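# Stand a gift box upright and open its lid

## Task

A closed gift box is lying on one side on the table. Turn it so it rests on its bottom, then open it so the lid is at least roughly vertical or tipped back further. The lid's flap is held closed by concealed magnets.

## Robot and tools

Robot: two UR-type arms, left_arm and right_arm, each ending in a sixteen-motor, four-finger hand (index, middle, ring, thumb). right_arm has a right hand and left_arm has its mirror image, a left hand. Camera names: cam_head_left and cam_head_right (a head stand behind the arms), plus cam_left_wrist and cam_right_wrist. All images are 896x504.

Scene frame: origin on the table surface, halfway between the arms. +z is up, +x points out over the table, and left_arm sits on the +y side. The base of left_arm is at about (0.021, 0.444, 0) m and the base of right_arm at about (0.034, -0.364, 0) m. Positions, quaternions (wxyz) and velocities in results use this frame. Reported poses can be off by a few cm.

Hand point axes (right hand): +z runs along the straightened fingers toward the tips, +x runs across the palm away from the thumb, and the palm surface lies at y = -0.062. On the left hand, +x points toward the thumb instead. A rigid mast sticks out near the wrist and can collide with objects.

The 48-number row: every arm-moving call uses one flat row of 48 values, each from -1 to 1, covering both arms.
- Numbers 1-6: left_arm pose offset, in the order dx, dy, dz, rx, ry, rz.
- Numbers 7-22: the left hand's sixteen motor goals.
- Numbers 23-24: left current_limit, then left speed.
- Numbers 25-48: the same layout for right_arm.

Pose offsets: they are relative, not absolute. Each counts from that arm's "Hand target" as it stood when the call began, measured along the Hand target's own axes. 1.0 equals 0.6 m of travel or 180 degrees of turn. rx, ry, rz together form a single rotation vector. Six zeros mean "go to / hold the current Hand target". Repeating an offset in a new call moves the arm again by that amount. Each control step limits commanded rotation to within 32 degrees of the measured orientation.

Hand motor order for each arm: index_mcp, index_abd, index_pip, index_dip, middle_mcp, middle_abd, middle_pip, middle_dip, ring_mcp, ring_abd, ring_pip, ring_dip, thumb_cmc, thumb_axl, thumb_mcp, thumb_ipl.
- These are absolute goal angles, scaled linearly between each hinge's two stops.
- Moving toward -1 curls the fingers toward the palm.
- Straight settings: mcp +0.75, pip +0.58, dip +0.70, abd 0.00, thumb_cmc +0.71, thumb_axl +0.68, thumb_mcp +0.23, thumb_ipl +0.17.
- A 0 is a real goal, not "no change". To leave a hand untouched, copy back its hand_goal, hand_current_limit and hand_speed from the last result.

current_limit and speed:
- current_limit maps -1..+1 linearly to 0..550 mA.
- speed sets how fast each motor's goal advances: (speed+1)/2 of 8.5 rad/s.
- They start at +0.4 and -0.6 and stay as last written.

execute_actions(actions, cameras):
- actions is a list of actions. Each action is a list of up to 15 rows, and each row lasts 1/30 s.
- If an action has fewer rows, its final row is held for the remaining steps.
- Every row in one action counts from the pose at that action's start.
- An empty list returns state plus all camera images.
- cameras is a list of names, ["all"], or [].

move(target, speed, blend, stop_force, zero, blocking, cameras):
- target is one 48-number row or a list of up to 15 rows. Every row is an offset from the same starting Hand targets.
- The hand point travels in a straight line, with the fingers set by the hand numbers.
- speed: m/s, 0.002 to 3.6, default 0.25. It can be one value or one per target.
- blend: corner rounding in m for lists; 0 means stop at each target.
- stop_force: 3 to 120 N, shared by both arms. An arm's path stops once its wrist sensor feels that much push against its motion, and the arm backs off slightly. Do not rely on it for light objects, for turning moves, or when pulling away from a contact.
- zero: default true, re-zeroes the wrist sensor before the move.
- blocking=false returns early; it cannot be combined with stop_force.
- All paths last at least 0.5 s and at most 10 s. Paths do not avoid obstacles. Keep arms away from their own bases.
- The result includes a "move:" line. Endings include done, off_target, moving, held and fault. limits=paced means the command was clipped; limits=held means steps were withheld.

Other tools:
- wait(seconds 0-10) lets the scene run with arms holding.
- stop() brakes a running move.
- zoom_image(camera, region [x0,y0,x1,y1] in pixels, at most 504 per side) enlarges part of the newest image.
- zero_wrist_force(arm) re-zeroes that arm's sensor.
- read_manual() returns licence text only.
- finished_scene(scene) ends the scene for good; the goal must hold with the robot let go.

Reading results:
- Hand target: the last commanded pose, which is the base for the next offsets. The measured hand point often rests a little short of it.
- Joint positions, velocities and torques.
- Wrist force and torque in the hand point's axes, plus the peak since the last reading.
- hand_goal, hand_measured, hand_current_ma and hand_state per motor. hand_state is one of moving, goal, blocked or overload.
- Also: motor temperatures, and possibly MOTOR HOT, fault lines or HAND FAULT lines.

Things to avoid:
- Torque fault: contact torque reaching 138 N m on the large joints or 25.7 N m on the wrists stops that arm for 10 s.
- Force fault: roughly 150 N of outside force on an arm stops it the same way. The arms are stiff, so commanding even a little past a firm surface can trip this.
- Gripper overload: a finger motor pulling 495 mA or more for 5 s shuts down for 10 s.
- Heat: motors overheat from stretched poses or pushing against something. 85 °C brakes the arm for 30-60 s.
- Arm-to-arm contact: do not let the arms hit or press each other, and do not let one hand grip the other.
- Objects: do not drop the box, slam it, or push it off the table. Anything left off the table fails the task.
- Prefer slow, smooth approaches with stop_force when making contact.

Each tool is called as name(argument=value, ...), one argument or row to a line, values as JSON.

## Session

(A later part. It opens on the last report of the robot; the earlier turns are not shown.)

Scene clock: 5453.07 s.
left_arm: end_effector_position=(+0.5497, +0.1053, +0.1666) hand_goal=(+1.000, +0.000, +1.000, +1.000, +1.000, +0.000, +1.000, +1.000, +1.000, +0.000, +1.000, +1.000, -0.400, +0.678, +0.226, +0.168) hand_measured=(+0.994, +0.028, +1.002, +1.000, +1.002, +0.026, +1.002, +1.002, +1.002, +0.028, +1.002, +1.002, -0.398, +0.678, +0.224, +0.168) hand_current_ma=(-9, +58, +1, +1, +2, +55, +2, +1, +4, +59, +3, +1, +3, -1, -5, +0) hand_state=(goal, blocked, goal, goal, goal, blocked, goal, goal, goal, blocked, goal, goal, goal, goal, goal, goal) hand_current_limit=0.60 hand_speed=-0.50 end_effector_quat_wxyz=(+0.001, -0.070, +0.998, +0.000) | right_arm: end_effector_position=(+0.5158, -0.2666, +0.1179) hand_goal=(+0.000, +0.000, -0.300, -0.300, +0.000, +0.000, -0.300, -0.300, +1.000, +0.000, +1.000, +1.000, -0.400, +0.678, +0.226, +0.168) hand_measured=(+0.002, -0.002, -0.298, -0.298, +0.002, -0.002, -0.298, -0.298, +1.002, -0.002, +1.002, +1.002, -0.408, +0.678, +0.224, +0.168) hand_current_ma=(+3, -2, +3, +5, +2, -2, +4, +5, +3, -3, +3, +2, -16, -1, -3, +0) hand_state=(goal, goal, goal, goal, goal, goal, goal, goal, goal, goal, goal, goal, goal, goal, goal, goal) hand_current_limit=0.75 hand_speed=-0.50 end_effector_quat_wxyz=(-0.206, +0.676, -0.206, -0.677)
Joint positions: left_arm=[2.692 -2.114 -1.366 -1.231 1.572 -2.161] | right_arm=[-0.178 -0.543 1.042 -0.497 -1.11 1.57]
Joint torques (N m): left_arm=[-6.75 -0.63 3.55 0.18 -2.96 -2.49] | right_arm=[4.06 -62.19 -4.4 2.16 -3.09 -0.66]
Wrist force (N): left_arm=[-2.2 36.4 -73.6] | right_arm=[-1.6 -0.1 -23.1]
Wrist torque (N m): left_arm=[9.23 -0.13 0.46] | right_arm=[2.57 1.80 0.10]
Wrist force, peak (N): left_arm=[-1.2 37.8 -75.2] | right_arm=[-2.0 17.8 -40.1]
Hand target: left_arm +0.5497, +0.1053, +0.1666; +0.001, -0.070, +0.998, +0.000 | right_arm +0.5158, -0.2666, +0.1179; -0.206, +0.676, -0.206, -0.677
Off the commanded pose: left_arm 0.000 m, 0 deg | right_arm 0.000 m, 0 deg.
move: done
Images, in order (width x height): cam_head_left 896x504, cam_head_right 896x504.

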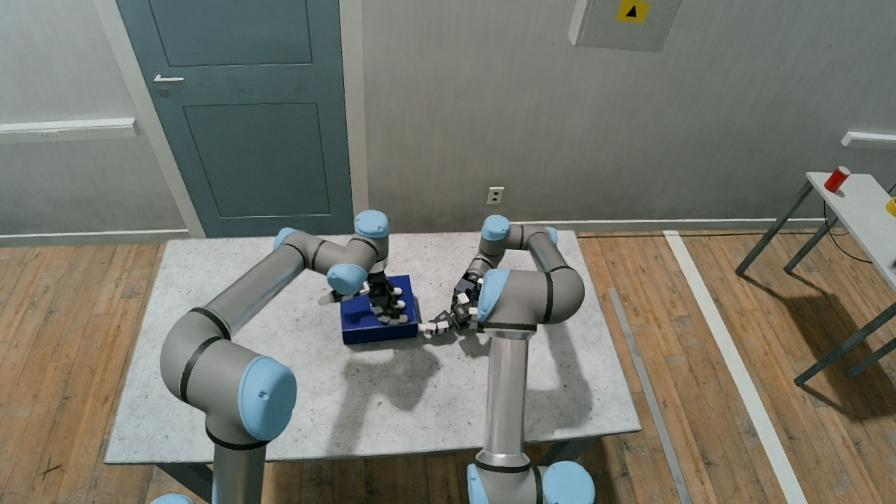

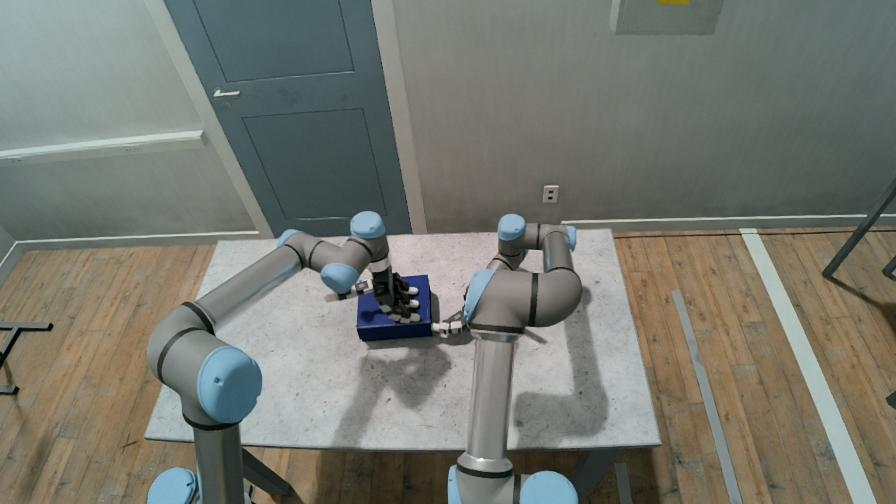

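execute_actions(
  actions=[],
)

Scene clock: 5505.00 s.
left_arm: end_effector_position=(+0.5497, +0.1053, +0.1666) hand_goal=(+1.000, +0.000, +1.000, +1.000, +1.000, +0.000, +1.000, +1.000, +1.000, +0.000, +1.000, +1.000, -0.400, +0.678, +0.226, +0.168) hand_measured=(+0.994, +0.028, +1.002, +1.000, +1.002, +0.026, +1.002, +1.002, +1.002, +0.028, +1.002, +1.002, -0.398, +0.678, +0.224, +0.168) hand_current_ma=(-9, +58, +1, +1, +2, +55, +2, +1, +4, +59, +3, +1, +3, -1, -5, +0) hand_state=(goal, blocked, goal, goal, goal, blocked, goal, goal, goal, blocked, goal, goal, goal, goal, goal, goal) hand_current_limit=0.60 hand_speed=-0.50 end_effector_quat_wxyz=(+0.001, -0.070, +0.998, +0.000) | right_arm: end_effector_position=(+0.5158, -0.2666, +0.1179) hand_goal=(+0.000, +0.000, -0.300, -0.300, +0.000, +0.000, -0.300, -0.300, +1.000, +0.000, +1.000, +1.000, -0.400, +0.678, +0.226, +0.168) hand_measured=(+0.002, -0.002, -0.298, -0.298, +0.002, -0.002, -0.298, -0.298, +1.002, -0.002, +1.002, +1.002, -0.408, +0.678, +0.224, +0.168) hand_current_ma=(+3, -2, +3, +5, +2, -2, +4, +5, +3, -3, +3, +2, -16, -1, -3, +0) hand_state=(goal, goal, goal, goal, goal, goal, goal, goal, goal, goal, goal, goal, goal, goal, goal, goal) hand_current_limit=0.75 hand_speed=-0.50 end_effector_quat_wxyz=(-0.206, +0.676, -0.206, -0.677)
Joint positions: left_arm=[2.692 -2.114 -1.366 -1.231 1.572 -2.161] | right_arm=[-0.178 -0.544 1.042 -0.498 -1.11 1.57]
Joint velocities: within noise
Joint torques (N m): left_arm=[-6.79 -10.93 3.17 1.17 -3 -2.45] | right_arm=[4.09 -62.45 -4.58 1.89 -3.15 2.14]
Motor temperatures (°C): left_arm=[24 30 25 30 33 28] | right_arm=[25 29 24 27 31 30]
Wrist force (N): left_arm=[-2.1 36.6 -72.6] | right_arm=[0.4 -0.1 -22.2]
Wrist torque (N m): left_arm=[9.21 -0.11 0.47] | right_arm=[2.51 1.62 0.18]
Wrist force, peak (N): left_arm=[-2.2 36.5 -74.1] | right_arm=[-0.9 0.1 -22.6]
Hand target: left_arm +0.5497, +0.1053, +0.1666; +0.001, -0.070, +0.998, +0.000 | right_arm +0.5158, -0.2666, +0.1179; -0.206, +0.676, -0.206, -0.677
Off the commanded pose: left_arm 0.000 m, 0 deg | right_arm 0.000 m, 0 deg.

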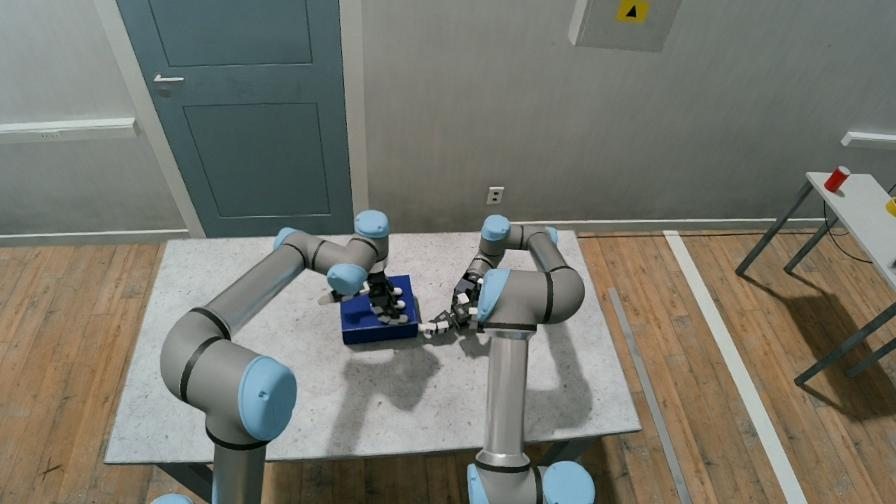

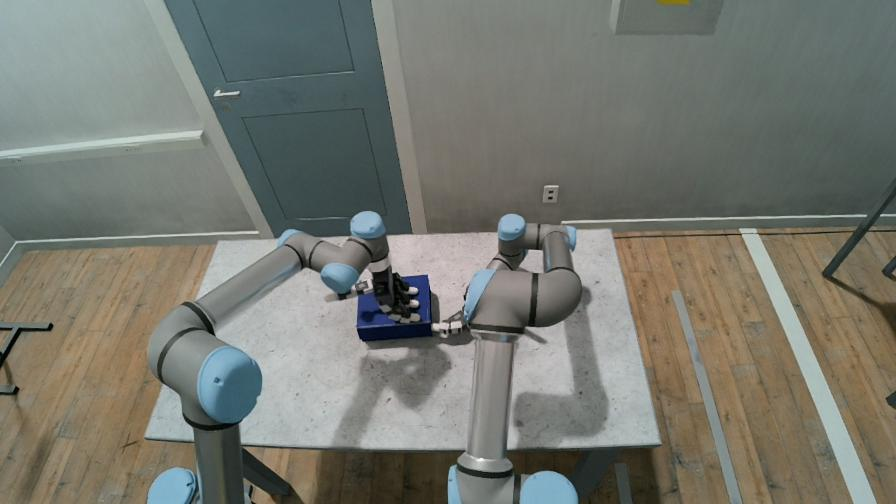

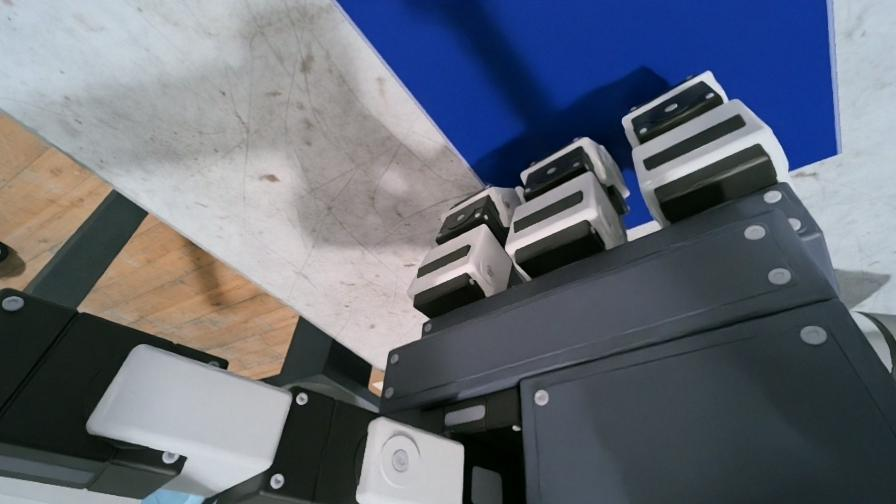

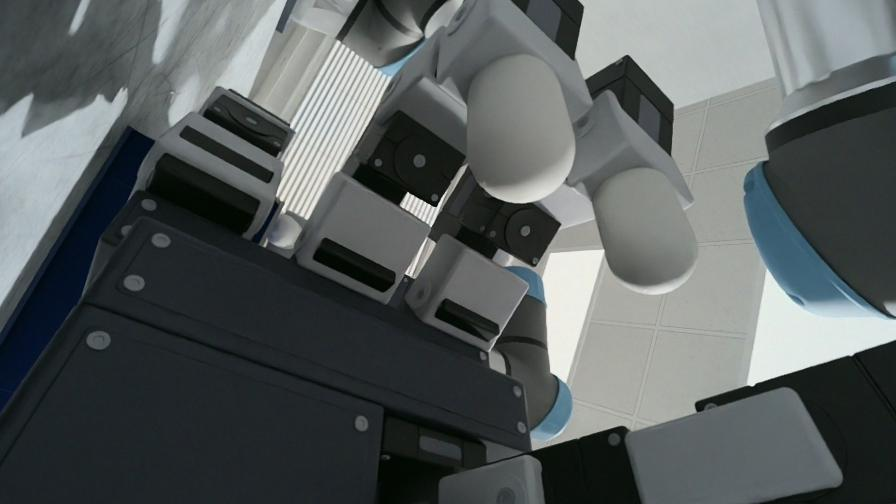

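move(
  target=[
    [0,0,-0.08,0,0,0,1,0,1,1,1,0,1,1,1,0,1,1,-0.4,0.678,0.226,0.168,0.6,-0.5,0,0.099,-0.089,0,0,0,0,0,-0.3,-0.3,0,0,-0.3,-0.3,1,0,1,1,-0.4,0.678,0.226,0.168,0.75,-0.5],
    [0.115,0.235,-0.373,0,0,0,1,0,1,1,1,0,1,1,1,0,1,1,-0.4,0.678,0.226,0.168,0.6,-0.5,0,0.099,-0.089,0,0,0,0,0,-0.3,-0.3,0,0,-0.3,-0.3,1,0,1,1,-0.4,0.678,0.226,0.168,0.75,-0.5],
    [0.115,0.235,-0.373,0.154,-0.583,0.682,1,0,1,1,1,0,1,1,1,0,1,1,-0.4,0.678,0.226,0.168,0.6,-0.5,0,0.099,-0.089,0,0,0,0,0,-0.3,-0.3,0,0,-0.3,-0.3,1,0,1,1,-0.4,0.678,0.226,0.168,0.75,-0.5],
  ],
  speed=0.25,
  cameras=["cam_head_left"],
)

Scene clock: 5629.03 s.
left_arm: end_effector_position=(+0.4614, +0.2353, +0.3903) hand_goal=(+1.000, +0.000, +1.000, +1.000, +1.000, +0.000, +1.000, +1.000, +1.000, +0.000, +1.000, +1.000, -0.400, +0.678, +0.226, +0.168) hand_measured=(+1.000, +0.004, +1.000, +1.000, +1.000, +0.002, +1.000, +1.000, +1.000, +0.004, +1.000, +1.000, -0.394, +0.678, +0.224, +0.168) hand_current_ma=(+0, +4, +0, +0, +0, +4, +0, +0, +0, +4, +0, +0, +11, -1, -5, +0) hand_state=(goal, goal, goal, goal, goal, goal, goal, goal, goal, goal, goal, goal, goal, goal, goal, goal) hand_current_limit=0.60 hand_speed=-0.50 end_effector_quat_wxyz=(+0.644, +0.730, +0.191, -0.122) | right_arm: end_effector_position=(+0.5270, -0.3457, +0.1178) hand_goal=(+0.000, +0.000, -0.300, -0.300, +0.000, +0.000, -0.300, -0.300, +1.000, +0.000, +1.000, +1.000, -0.400, +0.678, +0.226, +0.168) hand_measured=(+0.002, -0.002, -0.298, -0.298, +0.002, -0.002, -0.298, -0.298, +1.000, -0.002, +1.000, +1.000, -0.408, +0.678, +0.224, +0.168) hand_current_ma=(+3, -2, +3, +5, +2, -2, +4, +5, +0, -4, +0, +0, -16, -1, -3, +0) hand_state=(goal, goal, goal, goal, goal, goal, goal, goal, goal, goal, goal, goal, goal, goal, goal, goal) hand_current_limit=0.75 hand_speed=-0.50 end_effector_quat_wxyz=(-0.206, +0.676, -0.206, -0.677)
Joint positions: left_arm=[3.576 -1.424 -2.067 -2.415 0.39 2.346] | right_arm=[-0.284 -0.516 0.985 -0.468 -1.217 1.57]
Joint torques (N m): left_arm=[-6.16 1.66 29.17 -1.77 1.04 1.93] | right_arm=[-6.41 -39.53 -28.48 3.81 -3.07 -1.51]
Wrist force (N): left_arm=[-5.9 1.1 -1.8] | right_arm=[-0.4 -4.4 -5.2]
Wrist torque (N m): left_arm=[0.29 0.75 -0.63] | right_arm=[-0.08 0.48 -0.03]
Wrist force, peak (N): left_arm=[-2.4 36.8 -74.0] | right_arm=[-0.6 0.1 -22.5]
Hand target: left_arm +0.4614, +0.2353, +0.3903; +0.644, +0.730, +0.191, -0.122 | right_arm +0.5270, -0.3457, +0.1178; -0.206, +0.676, -0.206, -0.677
Off the commanded pose: left_arm 0.000 m, 0 deg | right_arm 0.000 m, 0 deg.
move: done
Images, in order (width x height): cam_head_left 896x504.

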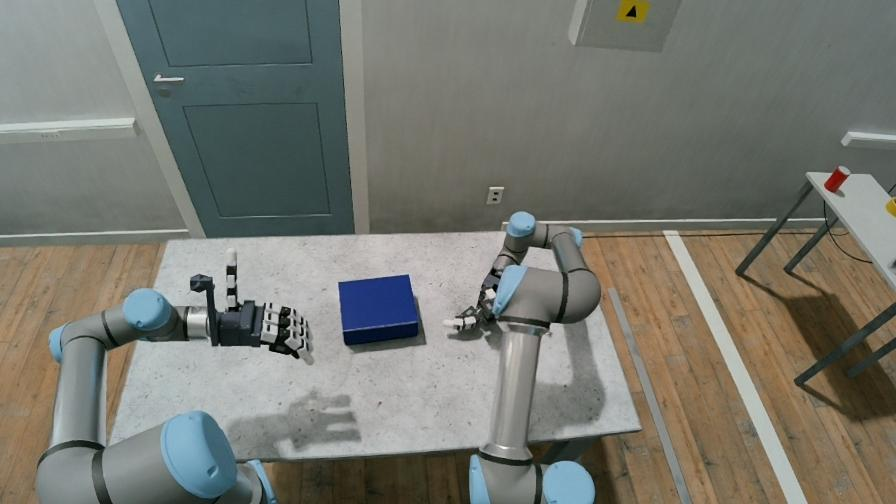

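zoom_image(
  camera="cam_head_left",
  region=[320, 260, 440, 360],
)

Scaled by 4.200 from the camera's 896x504 image, which has a finer 1280x720 frame.

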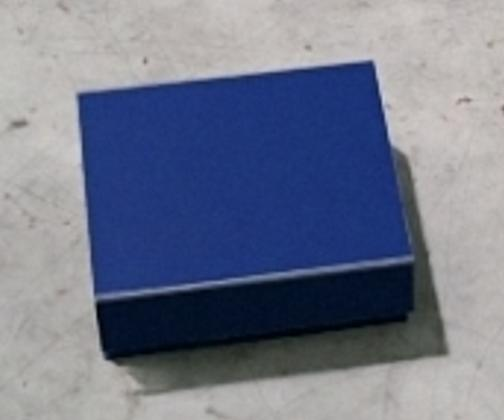

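move(
  target=[
    [0,0,0,-0.094,0.25,0.056,1,0,1,1,1,0,1,1,1,0,1,1,-0.4,0.678,0.226,0.168,0.6,-0.5,0,0,0,0,0,0,0,0,-0.3,-0.3,0,0,-0.3,-0.3,1,0,1,1,-0.4,0.678,0.226,0.168,0.75,-0.5],
    [-0.07,-0.021,0.078,-0.187,0.499,0.112,1,0,1,1,1,0,1,1,1,0,1,1,-0.4,0.678,0.226,0.168,0.6,-0.5,0,0,0,0,0,0,0,0,-0.3,-0.3,0,0,-0.3,-0.3,1,0,1,1,-0.4,0.678,0.226,0.168,0.75,-0.5],
  ],
  speed=0.25,
  cameras=["cam_head_left"],
)

Scene clock: 5674.27 s.
left_arm: end_effector_position=(+0.4214, +0.1852, +0.3903) hand_goal=(+1.000, +0.000, +1.000, +1.000, +1.000, +0.000, +1.000, +1.000, +1.000, +0.000, +1.000, +1.000, -0.400, +0.678, +0.226, +0.168) hand_measured=(+1.000, +0.004, +1.000, +1.000, +1.000, +0.002, +1.000, +1.000, +1.000, +0.004, +1.000, +1.000, -0.394, +0.678, +0.224, +0.168) hand_current_ma=(+0, +4, +0, +0, +0, +4, +0, +0, +0, +4, +0, +0, +11, -1, -2, +0) hand_state=(goal, goal, goal, goal, goal, goal, goal, goal, goal, goal, goal, goal, goal, goal, goal, goal) hand_current_limit=0.60 hand_speed=-0.50 end_effector_quat_wxyz=(+0.499, +0.427, +0.489, +0.574) | right_arm: end_effector_position=(+0.5270, -0.3457, +0.1178) hand_goal=(+0.000, +0.000, -0.300, -0.300, +0.000, +0.000, -0.300, -0.300, +1.000, +0.000, +1.000, +1.000, -0.400, +0.678, +0.226, +0.168) hand_measured=(+0.002, -0.002, -0.298, -0.298, +0.002, -0.002, -0.298, -0.298, +1.000, -0.002, +1.000, +1.000, -0.408, +0.678, +0.224, +0.168) hand_current_ma=(+3, -2, +3, +5, +2, -2, +4, +5, +0, -4, +0, +0, -16, -1, -3, +0) hand_state=(goal, goal, goal, goal, goal, goal, goal, goal, goal, goal, goal, goal, goal, goal, goal, goal) hand_current_limit=0.75 hand_speed=-0.50 end_effector_quat_wxyz=(-0.206, +0.676, -0.206, -0.677)
Joint positions: left_arm=[2.498 -1.556 -2.181 -2.325 -2.342 3.299] | right_arm=[-0.284 -0.516 0.985 -0.468 -1.217 1.57]
Joint torques (N m): left_arm=[-5.81 6.52 28.63 4.08 -1.18 1.51] | right_arm=[-5.28 -40.37 -28.14 3.91 -3.07 -1.54]
Wrist force (N): left_arm=[-5.7 2.3 -1.4] | right_arm=[-0.1 -4.2 -5.3]
Wrist torque (N m): left_arm=[0.40 0.74 -0.73] | right_arm=[-0.05 0.44 0.00]
Wrist force, peak (N): left_arm=[-6.2 2.3 -1.3] | right_arm=[-0.3 -4.5 -5.5]
Hand target: left_arm +0.4214, +0.1852, +0.3903; +0.499, +0.426, +0.489, +0.575 | right_arm +0.5270, -0.3457, +0.1178; -0.206, +0.676, -0.206, -0.677
Off the commanded pose: left_arm 0.000 m, 0 deg | right_arm 0.000 m, 0 deg.
move: done
Images, in order (width x height): cam_head_left 896x504.

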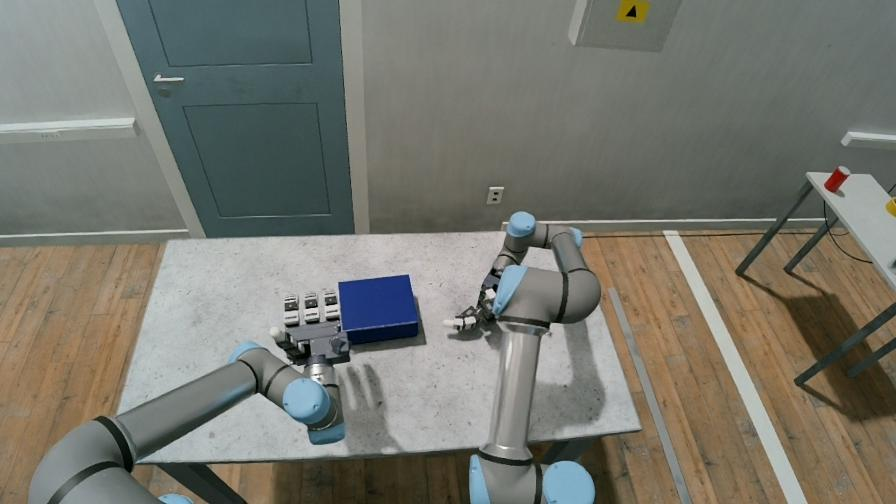

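move(
  target=[
    [-0.282,-0.13,-0.139,0,0,0,1,0,1,1,1,0,1,1,1,0,1,1,-0.4,0.678,0.226,0.168,0.6,-0.5,0,0,0,0,0,0,0,0,-0.3,-0.3,0,0,-0.3,-0.3,1,0,1,1,-0.4,0.678,0.226,0.168,0.75,-0.5],
    [-0.282,-0.365,-0.175,0,0,0,1,0,1,1,1,0,1,1,1,0,1,1,-0.4,0.678,0.226,0.168,0.6,-0.5,0,0,0,0,0,0,0,0,-0.3,-0.3,0,0,-0.3,-0.3,1,0,1,1,-0.4,0.678,0.226,0.168,0.75,-0.5],
  ],
  speed=0.15,
  stop_force=15,
  cameras=["cam_head_left","cam_left_wrist"],
)

Scene clock: 5694.20 s.
left_arm: end_effector_position=(+0.4114, +0.1490, +0.3715) hand_goal=(+1.000, +0.000, +1.000, +1.000, +1.000, +0.000, +1.000, +1.000, +1.000, +0.000, +1.000, +1.000, -0.400, +0.678, +0.226, +0.168) hand_measured=(+1.000, +0.002, +1.000, +1.000, +1.000, +0.002, +1.000, +1.000, +1.000, +0.002, +1.000, +1.000, -0.396, +0.678, +0.226, +0.168) hand_current_ma=(+0, +3, +0, +0, +0, +3, +0, +0, +0, +3, +0, +0, +8, -1, -1, +0) hand_state=(goal, goal, goal, goal, goal, goal, goal, goal, goal, goal, goal, goal, goal, goal, goal, goal) hand_current_limit=0.60 hand_speed=-0.50 end_effector_quat_wxyz=(+0.499, +0.428, +0.489, +0.573) | right_arm: end_effector_position=(+0.5270, -0.3457, +0.1178) hand_goal=(+0.000, +0.000, -0.300, -0.300, +0.000, +0.000, -0.300, -0.300, +1.000, +0.000, +1.000, +1.000, -0.400, +0.678, +0.226, +0.168) hand_measured=(+0.002, -0.002, -0.298, -0.298, +0.002, -0.002, -0.298, -0.298, +1.000, -0.002, +1.000, +1.000, -0.408, +0.678, +0.224, +0.168) hand_current_ma=(+3, -2, +3, +5, +2, -2, +4, +5, +0, -4, +0, +0, -16, -1, -3, +0) hand_state=(goal, goal, goal, goal, goal, goal, goal, goal, goal, goal, goal, goal, goal, goal, goal, goal) hand_current_limit=0.75 hand_speed=-0.50 end_effector_quat_wxyz=(-0.206, +0.676, -0.206, -0.677)
Joint positions: left_arm=[2.403 -1.646 -2.146 -2.25 -2.432 3.329] | right_arm=[-0.284 -0.516 0.985 -0.468 -1.217 1.57]
Joint torques (N m): left_arm=[8.77 36.41 4.75 -0.15 2.24 -1.02] | right_arm=[-5.26 -40.71 -28.1 3.76 -2.97 -1.64]
Wrist force (N): left_arm=[-5.8 2.2 -1.4] | right_arm=[-0.5 -4.3 -5.4]
Wrist torque (N m): left_arm=[0.41 0.78 -0.59] | right_arm=[-0.06 0.49 -0.04]
Wrist force, peak (N): left_arm=[-8.7 1.3 -2.5] | right_arm=[-0.3 -4.4 -5.7]
Hand target: left_arm +0.4114, +0.1490, +0.3715; +0.499, +0.428, +0.489, +0.573 (not the last commanded pose) | right_arm +0.5270, -0.3457, +0.1178; -0.206, +0.676, -0.206, -0.677
Off the commanded pose: left_arm 0.259 m, 0 deg | right_arm 0.000 m, 0 deg.
move: held (left_arm; a check stopped the path); path passed 0 of 2 targets; limits=held
pose unreachable (left arm): on one or more control steps of this call, first in action 0 (counted from 0), this arm could not follow its commanded pose, so it was not sent that pose on those steps. It may still have moved: this result reports where it is.
cause: moving toward the commanded pose would bring two parts of the arm too close to each other (joints 4 (wrist 1) to 6 (wrist 3) lie between them).
Images, in order (width x height): cam_head_left 896x504, cam_left_wrist 896x504.

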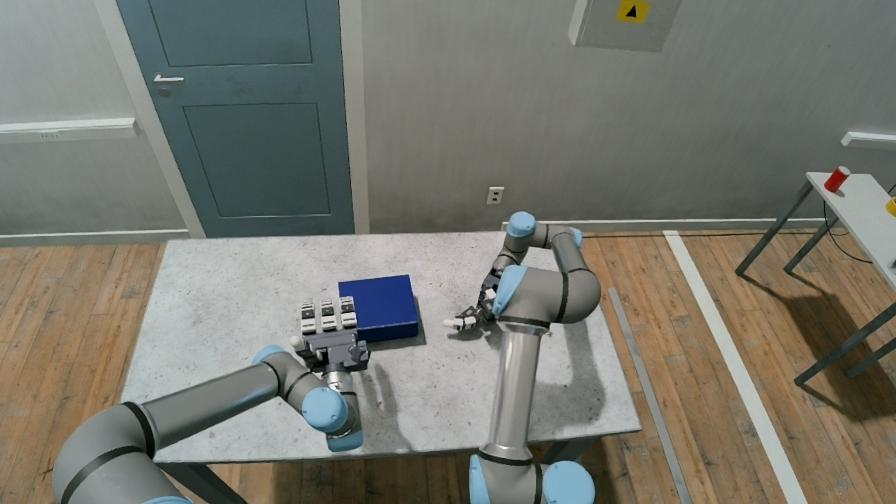

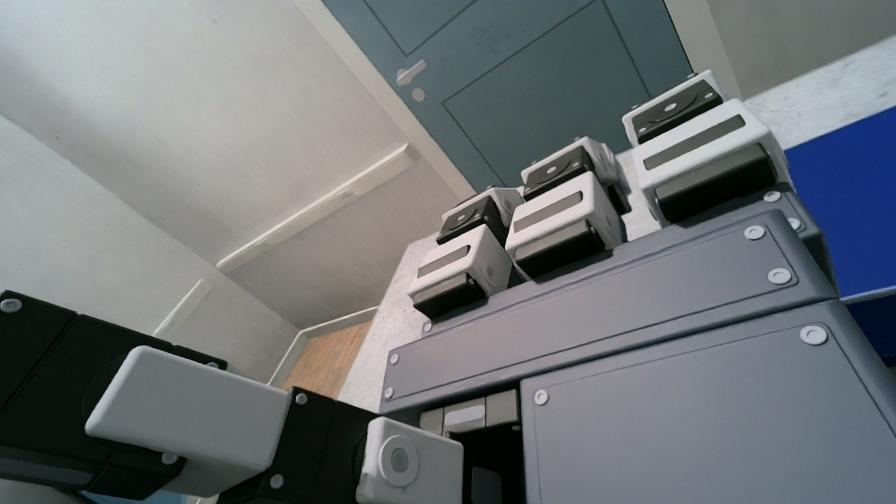

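move(
  target=[
    [0.167,0.05,0,0,0,0,1,0,1,1,1,0,1,1,1,0,1,1,-0.4,0.678,0.226,0.168,0.6,-0.5,0,-0.078,-0.087,0,0,0,0,0,-0.3,-0.3,0,0,-0.3,-0.3,1,0,1,1,-0.4,0.678,0.226,0.168,0.75,-0.5],
    [0.167,0.05,0,0,0,0,1,0,1,1,1,0,1,1,1,0,1,1,-0.4,0.678,0.226,0.168,0.6,-0.5,0,-0.394,0.197,0,0,0,0,0,-0.3,-0.3,0,0,-0.3,-0.3,1,0,1,1,-0.4,0.678,0.226,0.168,0.75,-0.5],
  ],
  speed=[0.15,0.07],
  cameras=["cam_head_left"],
)

zoom_image(
  camera="cam_head_left",
  region=[260, 240, 460, 380],
)

Scene clock: 5734.00 s.
left_arm: end_effector_position=(+0.3933, +0.2476, +0.4015) hand_goal=(+1.000, +0.000, +1.000, +1.000, +1.000, +0.000, +1.000, +1.000, +1.000, +0.000, +1.000, +1.000, -0.400, +0.678, +0.226, +0.168) hand_measured=(+1.000, +0.002, +1.000, +1.000, +1.000, +0.002, +1.000, +1.000, +1.000, +0.002, +1.000, +1.000, -0.396, +0.678, +0.226, +0.168) hand_current_ma=(+0, +3, +0, +0, +0, +3, +0, +0, +0, +3, +0, +0, +8, -1, -1, +0) hand_state=(goal, goal, goal, goal, goal, goal, goal, goal, goal, goal, goal, goal, goal, goal, goal, goal) hand_current_limit=0.60 hand_speed=-0.50 end_effector_quat_wxyz=(+0.499, +0.428, +0.489, +0.573) | right_arm: end_effector_position=(+0.5607, -0.0837, +0.1181) hand_goal=(+0.000, +0.000, -0.300, -0.300, +0.000, +0.000, -0.300, -0.300, +1.000, +0.000, +1.000, +1.000, -0.400, +0.678, +0.226, +0.168) hand_measured=(+0.002, -0.002, -0.298, -0.298, +0.002, -0.002, -0.298, -0.298, +0.994, -0.006, +1.000, +1.000, -0.408, +0.678, +0.224, +0.168) hand_current_ma=(+3, -2, +3, +5, +2, -2, +4, +5, -10, -8, +0, +0, -16, -1, -3, +0) hand_state=(goal, goal, goal, goal, goal, goal, goal, goal, goal, goal, goal, goal, goal, goal, goal, goal) hand_current_limit=0.75 hand_speed=-0.50 end_effector_quat_wxyz=(-0.206, +0.676, -0.206, -0.677)
Joint positions: left_arm=[2.621 -1.351 -2.319 -2.417 -2.219 3.264] | right_arm=[0.068 -0.309 0.559 -0.248 -0.864 1.569]
Joint torques (N m): left_arm=[6.3 25.14 7.06 -0.1 1.84 -1.21] | right_arm=[6.77 -44.84 -30.96 3.77 3.07 -1.63]
Wrist force (N): left_arm=[-5.7 1.8 -1.3] | right_arm=[-0.1 -3.2 -5.7]
Wrist torque (N m): left_arm=[0.37 0.75 -0.57] | right_arm=[-0.01 0.57 0.00]
Wrist force, peak (N): left_arm=[-6.6 1.9 -1.6] | right_arm=[-0.5 -4.3 -6.0]
Hand target: left_arm +0.3933, +0.2476, +0.4015; +0.499, +0.428, +0.489, +0.573 | right_arm +0.5607, -0.0836, +0.1181; -0.206, +0.676, -0.206, -0.677
Off the commanded pose: left_arm 0.000 m, 0 deg | right_arm 0.000 m, 0 deg.
move: done
Images, in order (width x height): cam_head_left 896x504.

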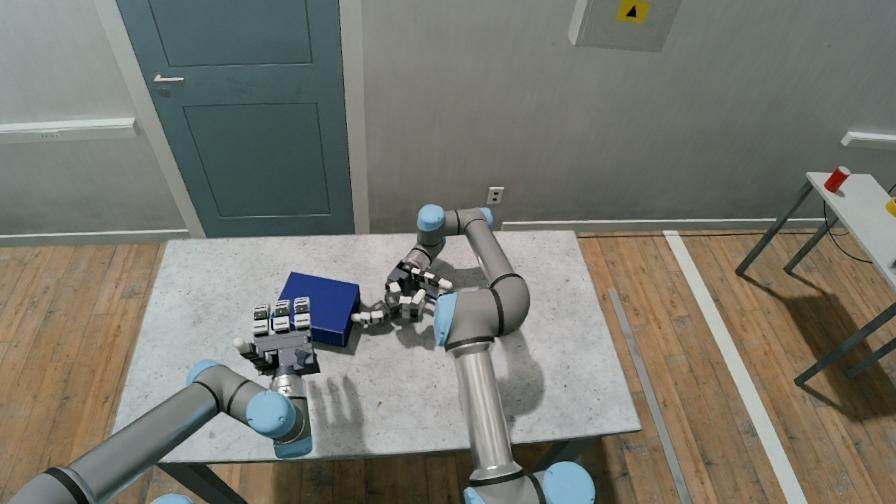

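Scaled by 2.520 from the camera's 896x504 image, which has a finer 1280x720 frame.

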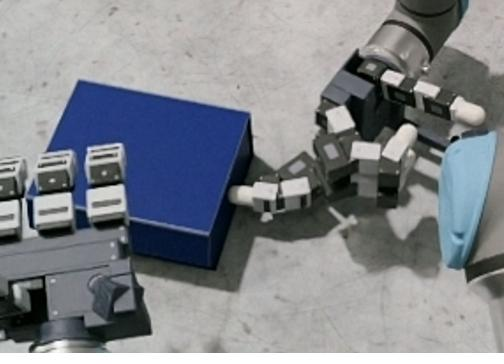

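move(
  target=[
    [0.035,-0.163,-0.039,0,-0.121,-0.019,1,0,1,1,1,0,1,1,1,0,1,1,-0.4,0.678,0.226,0.168,0.6,-0.5,0,0.099,-0.09,0,0,0,0,0,-0.3,-0.3,0,0,-0.3,-0.3,1,0,1,1,-0.4,0.678,0.226,0.168,0.75,-0.5],
    [0.035,-0.385,-0.074,0,-0.121,-0.019,1,0,1,1,1,0,1,1,1,0,1,1,-0.4,0.678,0.226,0.168,0.6,-0.5,0,0.099,-0.09,0,0,0,0,0,-0.3,-0.3,0,0,-0.3,-0.3,1,0,1,1,-0.4,0.678,0.226,0.168,0.75,-0.5],
  ],
  speed=0.12,
  stop_force=15,
  cameras=["cam_head_left","cam_left_wrist"],
)

zoom_image(
  camera="cam_head_left",
  region=[260, 240, 420, 360],
)

Scene clock: 5767.23 s.
left_arm: end_effector_position=(+0.3825, +0.2680, +0.1664) hand_goal=(+1.000, +0.000, +1.000, +1.000, +1.000, +0.000, +1.000, +1.000, +1.000, +0.000, +1.000, +1.000, -0.400, +0.678, +0.226, +0.168) hand_measured=(+1.000, +0.002, +1.000, +1.000, +1.000, +0.002, +1.000, +1.000, +1.000, +0.002, +1.000, +1.000, -0.396, +0.678, +0.226, +0.168) hand_current_ma=(+0, +3, +0, +0, +0, +3, +0, +0, +0, +3, +0, +0, +8, -1, -1, +0) hand_state=(goal, goal, goal, goal, goal, goal, goal, goal, goal, goal, goal, goal, goal, goal, goal, goal) hand_current_limit=0.60 hand_speed=-0.50 end_effector_quat_wxyz=(+0.599, +0.514, +0.398, +0.467) | right_arm: end_effector_position=(+0.5724, -0.1630, +0.1180) hand_goal=(+0.000, +0.000, -0.300, -0.300, +0.000, +0.000, -0.300, -0.300, +1.000, +0.000, +1.000, +1.000, -0.400, +0.678, +0.226, +0.168) hand_measured=(+0.002, -0.002, -0.298, -0.298, +0.002, -0.002, -0.298, -0.298, +0.998, -0.006, +1.000, +1.000, -0.408, +0.678, +0.224, +0.168) hand_current_ma=(+3, -2, +3, +5, +2, -2, +4, +5, -4, -8, +0, +0, -16, -1, -3, +0) hand_state=(goal, goal, goal, goal, goal, goal, goal, goal, goal, goal, goal, goal, goal, goal, goal, goal) hand_current_limit=0.75 hand_speed=-0.50 end_effector_quat_wxyz=(-0.206, +0.676, -0.206, -0.677)
Joint positions: left_arm=[3.064 -2.088 -2.794 -1.244 -1.402 3.118] | right_arm=[-0.034 -0.338 0.618 -0.279 -0.967 1.569]
Joint torques (N m): left_arm=[7.46 8.09 7.92 4.73 1.97 -1.14] | right_arm=[-6.83 -69.73 -10.92 -0.14 -3.03 2.56]
Wrist force (N): left_arm=[-5.8 2.2 -1.0] | right_arm=[-0.8 -3.8 -5.5]
Wrist torque (N m): left_arm=[0.39 0.78 -0.59] | right_arm=[0.01 0.56 -0.09]
Wrist force, peak (N): left_arm=[-6.1 2.6 -1.1] | right_arm=[-0.8 -3.8 -6.0]
Hand target: left_arm +0.3825, +0.2680, +0.1664; +0.599, +0.514, +0.398, +0.467 | right_arm +0.5724, -0.1630, +0.1180; -0.206, +0.676, -0.206, -0.677
Off the commanded pose: left_arm 0.000 m, 0 deg | right_arm 0.000 m, 0 deg.
move: done
Images, in order (width x height): cam_head_left 896x504, cam_left_wrist 896x504.

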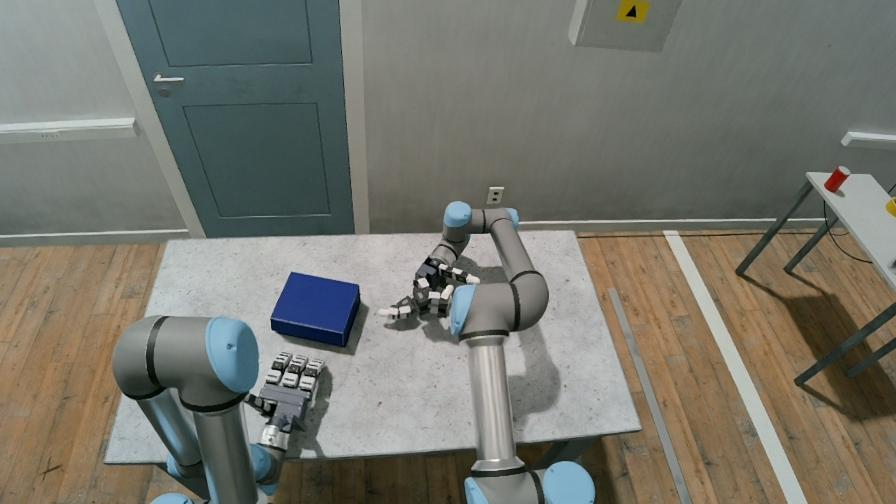

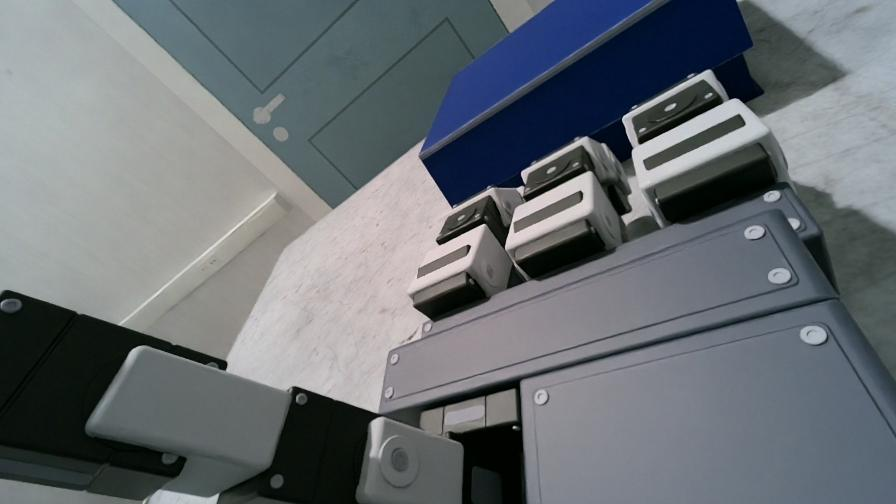

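Scaled by 3.150 from the camera's 896x504 image, which has a finer 1280x720 frame.

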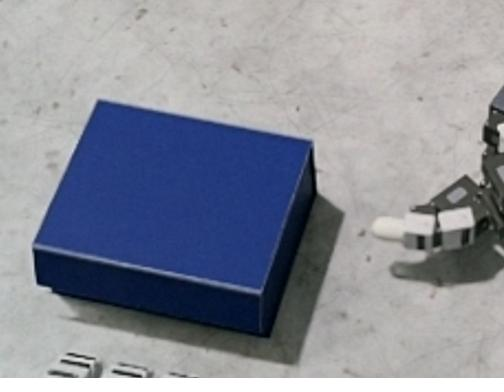

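move(
  target=[
    [0,-0.0148,-0.0023,0,0,0,1,0,1,1,1,0,1,1,1,0,1,1,-0.4,0.678,0.226,0.168,0.6,-0.5,0,0,0,0,0,0,0,0,-0.3,-0.3,0,0,-0.3,-0.3,1,0,1,1,-0.4,0.678,0.226,0.168,0.75,-0.5],
    [0,-0.0251,0.0636,0,0,0,1,0,1,1,1,0,1,1,1,0,1,1,-0.4,0.678,0.226,0.168,0.6,-0.5,0,0,0,0,0,0,0,0,-0.3,-0.3,0,0,-0.3,-0.3,1,0,1,1,-0.4,0.678,0.226,0.168,0.75,-0.5],
  ],
  speed=0.02,
  stop_force=4,
  cameras=["cam_head_left","cam_left_wrist"],
)

zoom_image(
  camera="cam_head_left",
  region=[260, 260, 380, 360],
)

Scene clock: 5782.10 s.
left_arm: end_effector_position=(+0.4167, +0.2590, +0.1576) hand_goal=(+1.000, +0.000, +1.000, +1.000, +1.000, +0.000, +1.000, +1.000, +1.000, +0.000, +1.000, +1.000, -0.400, +0.678, +0.226, +0.168) hand_measured=(+1.000, +0.002, +1.000, +1.000, +1.000, +0.002, +1.000, +1.000, +1.000, +0.002, +1.000, +1.000, -0.396, +0.678, +0.226, +0.168) hand_current_ma=(+0, +3, +0, +0, +0, +3, +0, +0, +0, +3, +0, +0, +8, -1, -1, +0) hand_state=(goal, goal, goal, goal, goal, goal, goal, goal, goal, goal, goal, goal, goal, goal, goal, goal) hand_current_limit=0.60 hand_speed=-0.50 end_effector_quat_wxyz=(+0.599, +0.514, +0.398, +0.467) | right_arm: end_effector_position=(+0.5724, -0.1630, +0.1180) hand_goal=(+0.000, +0.000, -0.300, -0.300, +0.000, +0.000, -0.300, -0.300, +1.000, +0.000, +1.000, +1.000, -0.400, +0.678, +0.226, +0.168) hand_measured=(+0.002, -0.002, -0.298, -0.298, +0.002, -0.002, -0.298, -0.298, +0.998, -0.006, +1.000, +1.000, -0.408, +0.678, +0.224, +0.168) hand_current_ma=(+3, -2, +3, +5, +2, -2, +4, +5, -4, -8, +0, +0, -16, -1, -3, +0) hand_state=(goal, goal, goal, goal, goal, goal, goal, goal, goal, goal, goal, goal, goal, goal, goal, goal) hand_current_limit=0.75 hand_speed=-0.50 end_effector_quat_wxyz=(-0.206, +0.676, -0.206, -0.677)
Joint positions: left_arm=[3.033 -2.11 -2.692 -1.325 -1.432 3.123] | right_arm=[-0.034 -0.338 0.618 -0.279 -0.967 1.569]
Joint torques (N m): left_arm=[-0.25 25.45 0.6 1.94 -0.22 0.2] | right_arm=[-6.12 -68.76 -11.12 0.05 -2.97 2.41]
Wrist force (N): left_arm=[-5.6 2.3 -1.4] | right_arm=[-0.6 -3.9 -5.6]
Wrist torque (N m): left_arm=[0.42 0.72 -0.72] | right_arm=[-0.01 0.51 -0.07]
Wrist force, peak (N): left_arm=[-5.8 2.4 -2.7] | right_arm=[-1.0 -4.0 -5.9]
Hand target: left_arm +0.4167, +0.2590, +0.1576; +0.599, +0.514, +0.398, +0.467 (not the last commanded pose) | right_arm +0.5724, -0.1630, +0.1180; -0.206, +0.676, -0.206, -0.677
Off the commanded pose: left_arm 0.005 m, 0 deg | right_arm 0.000 m, 0 deg.
FORCE FAULT: contact force on the left arm reached its limit, and that arm stopped. The contact can be on any part of that arm, not only on its tool. That arm's remaining commands of this call were not run. That arm is still stopped at the end of this call. That arm stays stopped for about 10 more seconds. Until then a move that you send moves the other arm only, and its call returns only when the move has ended. Once the stop has ended, the next robot result says so. If the stop ends while you think or write, that arm runs what you send next, counted from a new Hand target: where the arm stands when the stop ends. While its stop runs, that arm, its gripper or tool too, takes no new command. Until it ends, the stop uses up actions while you think or wait. An arm that is not stopped still takes commands.
move: fault (left_arm)
Images, in order (width x height): cam_head_left 896x504, cam_left_wrist 896x504.

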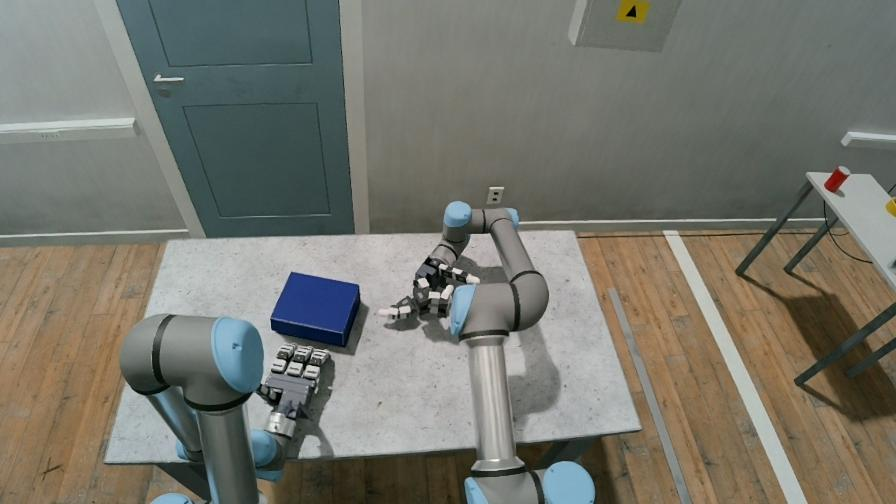

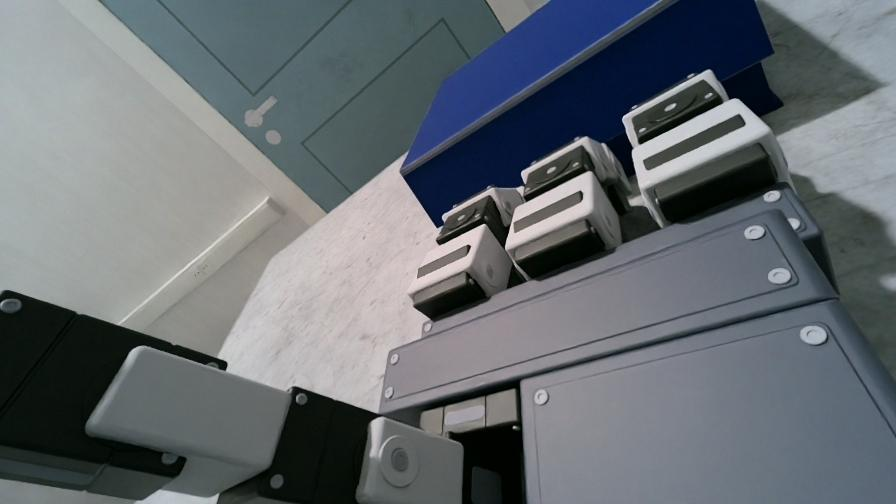

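Scaled by 4.200 from the camera's 896x504 image, which has a finer 1280x720 frame.

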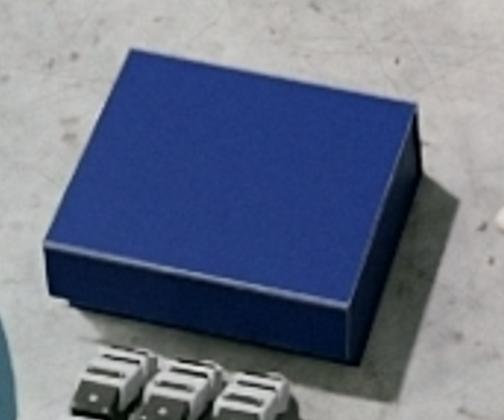

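wait(
  seconds=10,
)

move(
  target=[
    [0,0.02,-0.02,0,0,0,1,0,1,1,1,0,1,1,1,0,1,1,-0.4,0.678,0.226,0.168,0.6,-0.5,0,0,0,0,0,0,0,0,-0.3,-0.3,0,0,-0.3,-0.3,1,0,1,1,-0.4,0.678,0.226,0.168,0.75,-0.5],
    [0,0.147,-0.078,0.161,0,0,1,0,1,0.7,1,0,1,0.7,1,0,1,0.7,-0.4,0.678,0.226,0.168,0.6,-0.5,0,0,0,0,0,0,0,0,-0.3,-0.3,0,0,-0.3,-0.3,1,0,1,1,-0.4,0.678,0.226,0.168,0.75,-0.5],
  ],
  speed=0.15,
)

Scene clock: 5824.57 s.
left_arm: end_effector_position=(+0.4167, +0.2590, +0.1576) hand_goal=(+1.000, +0.000, +1.000, +1.000, +1.000, +0.000, +1.000, +1.000, +1.000, +0.000, +1.000, +1.000, -0.400, +0.678, +0.226, +0.168) hand_measured=(+1.000, +0.002, +1.000, +1.000, +1.000, +0.002, +1.000, +1.000, +1.000, +0.002, +1.000, +1.000, -0.396, +0.678, +0.226, +0.168) hand_current_ma=(+0, +3, +0, +0, +0, +3, +0, +0, +0, +3, +0, +0, +8, -1, -1, +0) hand_state=(goal, goal, goal, goal, goal, goal, goal, goal, goal, goal, goal, goal, goal, goal, goal, goal) hand_current_limit=0.60 hand_speed=-0.50 end_effector_quat_wxyz=(+0.599, +0.514, +0.398, +0.467) | right_arm: end_effector_position=(+0.5724, -0.1630, +0.1180) hand_goal=(+0.000, +0.000, -0.300, -0.300, +0.000, +0.000, -0.300, -0.300, +1.000, +0.000, +1.000, +1.000, -0.400, +0.678, +0.226, +0.168) hand_measured=(+0.002, -0.002, -0.298, -0.298, +0.002, -0.002, -0.298, -0.298, +0.998, -0.006, +1.000, +1.000, -0.408, +0.678, +0.224, +0.168) hand_current_ma=(+3, -2, +3, +5, +2, -2, +4, +5, -4, -8, +0, +0, -16, -1, -3, +0) hand_state=(goal, goal, goal, goal, goal, goal, goal, goal, goal, goal, goal, goal, goal, goal, goal, goal) hand_current_limit=0.75 hand_speed=-0.50 end_effector_quat_wxyz=(-0.206, +0.676, -0.206, -0.677)
Joint positions: left_arm=[3.033 -2.11 -2.692 -1.325 -1.432 3.123] | right_arm=[-0.034 -0.338 0.618 -0.279 -0.967 1.569]
Joint torques (N m): left_arm=[0.34 25.76 -0.09 2.53 -0.08 0.34] | right_arm=[-6.23 -68.03 -11.83 -0.05 -2.81 2.4]
Wrist force (N): left_arm=[-5.8 2.3 -1.7] | right_arm=[-0.7 -4.1 -5.7]
Wrist torque (N m): left_arm=[0.45 0.74 -0.74] | right_arm=[-0.01 0.55 -0.09]
Wrist force, peak (N): left_arm=[-6.1 2.5 -1.4] | right_arm=[-0.9 -4.1 -5.9]
Hand target: left_arm +0.4167, +0.2590, +0.1576; +0.599, +0.514, +0.398, +0.467 (not the last commanded pose) | right_arm +0.5724, -0.1630, +0.1180; -0.206, +0.676, -0.206, -0.677
Off the commanded pose: left_arm 0.005 m, 0 deg | right_arm 0.000 m, 0 deg.
FORCE FAULT, CONTINUED: the left arm's stop, for the force fault that an earlier result reported, is over. The rest of the stop counts as 19 of the actions that you can send in this scene. During its stop the left arm's controller moved it back a little. That arm's target is now where it stood when the stop ended, not its last command. That arm accepts commands again.
wait: 10.00 s; at rest from the start

Scene clock: 5827.23 s.
left_arm: end_effector_position=(+0.3781, +0.2684, +0.2070) hand_goal=(+1.000, +0.000, +1.000, +1.000, +1.000, +0.000, +1.000, +1.000, +1.000, +0.000, +1.000, +1.000, -0.400, +0.678, +0.226, +0.168) hand_measured=(+1.000, +0.002, +1.000, +1.000, +1.000, +0.002, +1.000, +1.000, +1.000, +0.002, +1.000, +1.000, -0.396, +0.678, +0.226, +0.168) hand_current_ma=(+0, +3, +0, +0, +0, +3, +0, +0, +0, +3, +0, +0, +8, -1, -1, +0) hand_state=(goal, goal, goal, goal, goal, goal, goal, goal, goal, goal, goal, goal, goal, goal, goal, goal) hand_current_limit=0.60 hand_speed=-0.50 end_effector_quat_wxyz=(+0.532, +0.582, +0.452, +0.417) | right_arm: end_effector_position=(+0.5724, -0.1630, +0.1180) hand_goal=(+0.000, +0.000, -0.300, -0.300, +0.000, +0.000, -0.300, -0.300, +1.000, +0.000, +1.000, +1.000, -0.400, +0.678, +0.226, +0.168) hand_measured=(+0.002, -0.002, -0.298, -0.298, +0.002, -0.002, -0.298, -0.298, +0.998, -0.006, +1.000, +1.000, -0.408, +0.678, +0.224, +0.168) hand_current_ma=(+3, -2, +3, +5, +2, -2, +4, +5, -4, -8, +0, +0, -16, -1, -3, +0) hand_state=(goal, goal, goal, goal, goal, goal, goal, goal, goal, goal, goal, goal, goal, goal, goal, goal) hand_current_limit=0.75 hand_speed=-0.50 end_effector_quat_wxyz=(-0.206, +0.676, -0.206, -0.677)
Joint positions: left_arm=[3.088 -1.451 -2.757 -2.163 -1.381 3.163] | right_arm=[-0.034 -0.338 0.618 -0.279 -0.967 1.569]
Joint torques (N m): left_arm=[-5.8 -6.98 -1.03 3.8 -1.8 -0.89] | right_arm=[-6.28 -68.81 -12.15 -0.01 -2.85 2.36]
Wrist force (N): left_arm=[-5.6 2.3 -1.2] | right_arm=[-0.7 -3.9 -5.5]
Wrist torque (N m): left_arm=[0.41 0.70 -0.58] | right_arm=[0.00 0.54 -0.09]
Wrist force, peak (N): left_arm=[-5.7 4.6 -2.6] | right_arm=[-0.6 -4.0 -5.9]
Hand target: left_arm +0.3781, +0.2684, +0.2070; +0.532, +0.582, +0.452, +0.417 (not the last commanded pose) | right_arm +0.5724, -0.1630, +0.1180; -0.206, +0.676, -0.206, -0.677
Off the commanded pose: left_arm 0.037 m, 15 deg | right_arm 0.000 m, 0 deg.
move: held (left_arm; a check stopped the path); path passed 1 of 2 targets; target 2's new numbers were not sent; limits=held
pose unreachable (left arm): on one or more control steps of this call, first in action 0 (counted from 0), this arm could not follow its commanded pose, so it was not sent that pose on those steps. It may still have moved: this result reports where it is.
cause: moving toward the commanded pose would bring two parts of the arm too close to each other (joints 3 (elbow) to 5 (wrist 2) lie between them).

move(
  target=[
    [0,0.1625,0.0813,0,0,0,1,0,1,0.7,1,0,1,0.7,1,0,1,0.7,-0.4,0.678,0.226,0.168,0.6,-0.5,0,0,0,0,0,0,0,0,-0.3,-0.3,0,0,-0.3,-0.3,1,0,1,1,-0.4,0.678,0.226,0.168,0.75,-0.5],
    [0,0.1625,0.0813,0.083,0,0,1,0,1,0.7,1,0,1,0.7,1,0,1,0.7,-0.4,0.678,0.226,0.168,0.6,-0.5,0,0,0,0,0,0,0,0,-0.3,-0.3,0,0,-0.3,-0.3,1,0,1,1,-0.4,0.678,0.226,0.168,0.75,-0.5],
    [0,-0.028,0.098,0.083,0,0,1,0,1,0.7,1,0,1,0.7,1,0,1,0.7,-0.4,0.678,0.226,0.168,0.6,-0.5,0,0,0,0,0,0,0,0,-0.3,-0.3,0,0,-0.3,-0.3,1,0,1,1,-0.4,0.678,0.226,0.168,0.75,-0.5],
  ],
  speed=0.12,
  cameras=["cam_head_left","cam_left_wrist"],
)

zoom_image(
  camera="cam_head_left",
  region=[240, 260, 400, 400],
)

Scene clock: 5853.97 s.
left_arm: end_effector_position=(+0.4336, +0.2546, +0.1853) hand_goal=(+1.000, +0.000, +1.000, +0.700, +1.000, +0.000, +1.000, +0.700, +1.000, +0.000, +1.000, +0.700, -0.400, +0.678, +0.226, +0.168) hand_measured=(+1.000, +0.002, +1.000, +0.704, +1.000, +0.002, +1.000, +0.704, +1.000, +0.002, +1.000, +0.704, -0.396, +0.678, +0.226, +0.168) hand_current_ma=(+0, +3, +0, +4, +0, +3, +0, +5, +0, +3, +0, +5, +8, -1, -1, +0) hand_state=(goal, goal, goal, goal, goal, goal, goal, goal, goal, goal, goal, goal, goal, goal, goal, goal) hand_current_limit=0.60 hand_speed=-0.50 end_effector_quat_wxyz=(+0.452, +0.646, +0.502, +0.355) | right_arm: end_effector_position=(+0.5724, -0.1630, +0.1180) hand_goal=(+0.000, +0.000, -0.300, -0.300, +0.000, +0.000, -0.300, -0.300, +1.000, +0.000, +1.000, +1.000, -0.400, +0.678, +0.226, +0.168) hand_measured=(+0.002, -0.002, -0.298, -0.298, +0.002, -0.002, -0.298, -0.298, +0.998, -0.006, +1.000, +1.000, -0.408, +0.678, +0.224, +0.168) hand_current_ma=(+3, -2, +3, +5, +2, -2, +4, +5, -4, -8, +0, +0, -16, -1, -3, +0) hand_state=(goal, goal, goal, goal, goal, goal, goal, goal, goal, goal, goal, goal, goal, goal, goal, goal) hand_current_limit=0.75 hand_speed=-0.50 end_effector_quat_wxyz=(-0.206, +0.676, -0.206, -0.677)
Joint positions: left_arm=[3.036 -1.521 -2.533 -2.579 -1.441 3.194] | right_arm=[-0.034 -0.338 0.618 -0.279 -0.967 1.569]
Joint torques (N m): left_arm=[-6.82 -0.96 0.74 3.2 -1.62 -1.01] | right_arm=[-5.9 -69.03 -11.3 -0.02 -2.71 2.32]
Wrist force (N): left_arm=[-5.2 2.4 -1.5] | right_arm=[-1.0 -4.0 -5.7]
Wrist torque (N m): left_arm=[0.43 0.68 -0.52] | right_arm=[-0.01 0.57 -0.10]
Wrist force, peak (N): left_arm=[-5.1 3.7 -1.9] | right_arm=[-0.9 -4.1 -5.8]
Hand target: left_arm +0.4336, +0.2546, +0.1853; +0.452, +0.646, +0.502, +0.355 | right_arm +0.5724, -0.1630, +0.1180; -0.206, +0.676, -0.206, -0.677
Off the commanded pose: left_arm 0.000 m, 0 deg | right_arm 0.000 m, 0 deg.
move: done
Images, in order (width x height): cam_head_left 896x504, cam_left_wrist 896x504.

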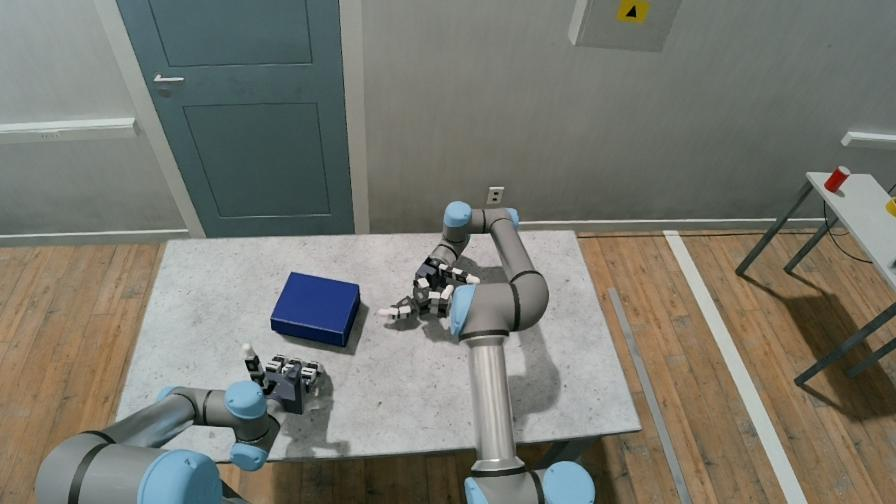

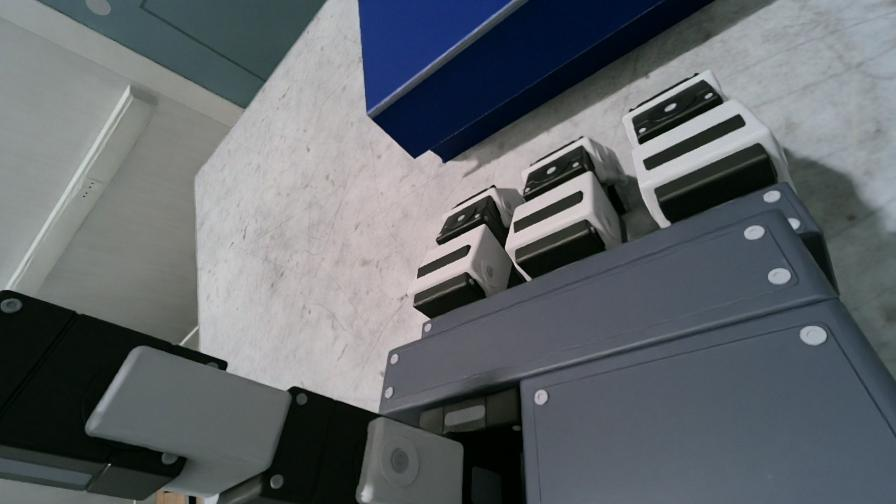

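Scaled by 3.150 from the camera's 896x504 image, which has a finer 1280x720 frame.

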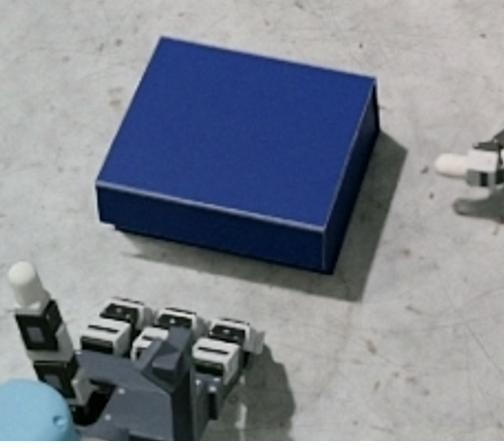

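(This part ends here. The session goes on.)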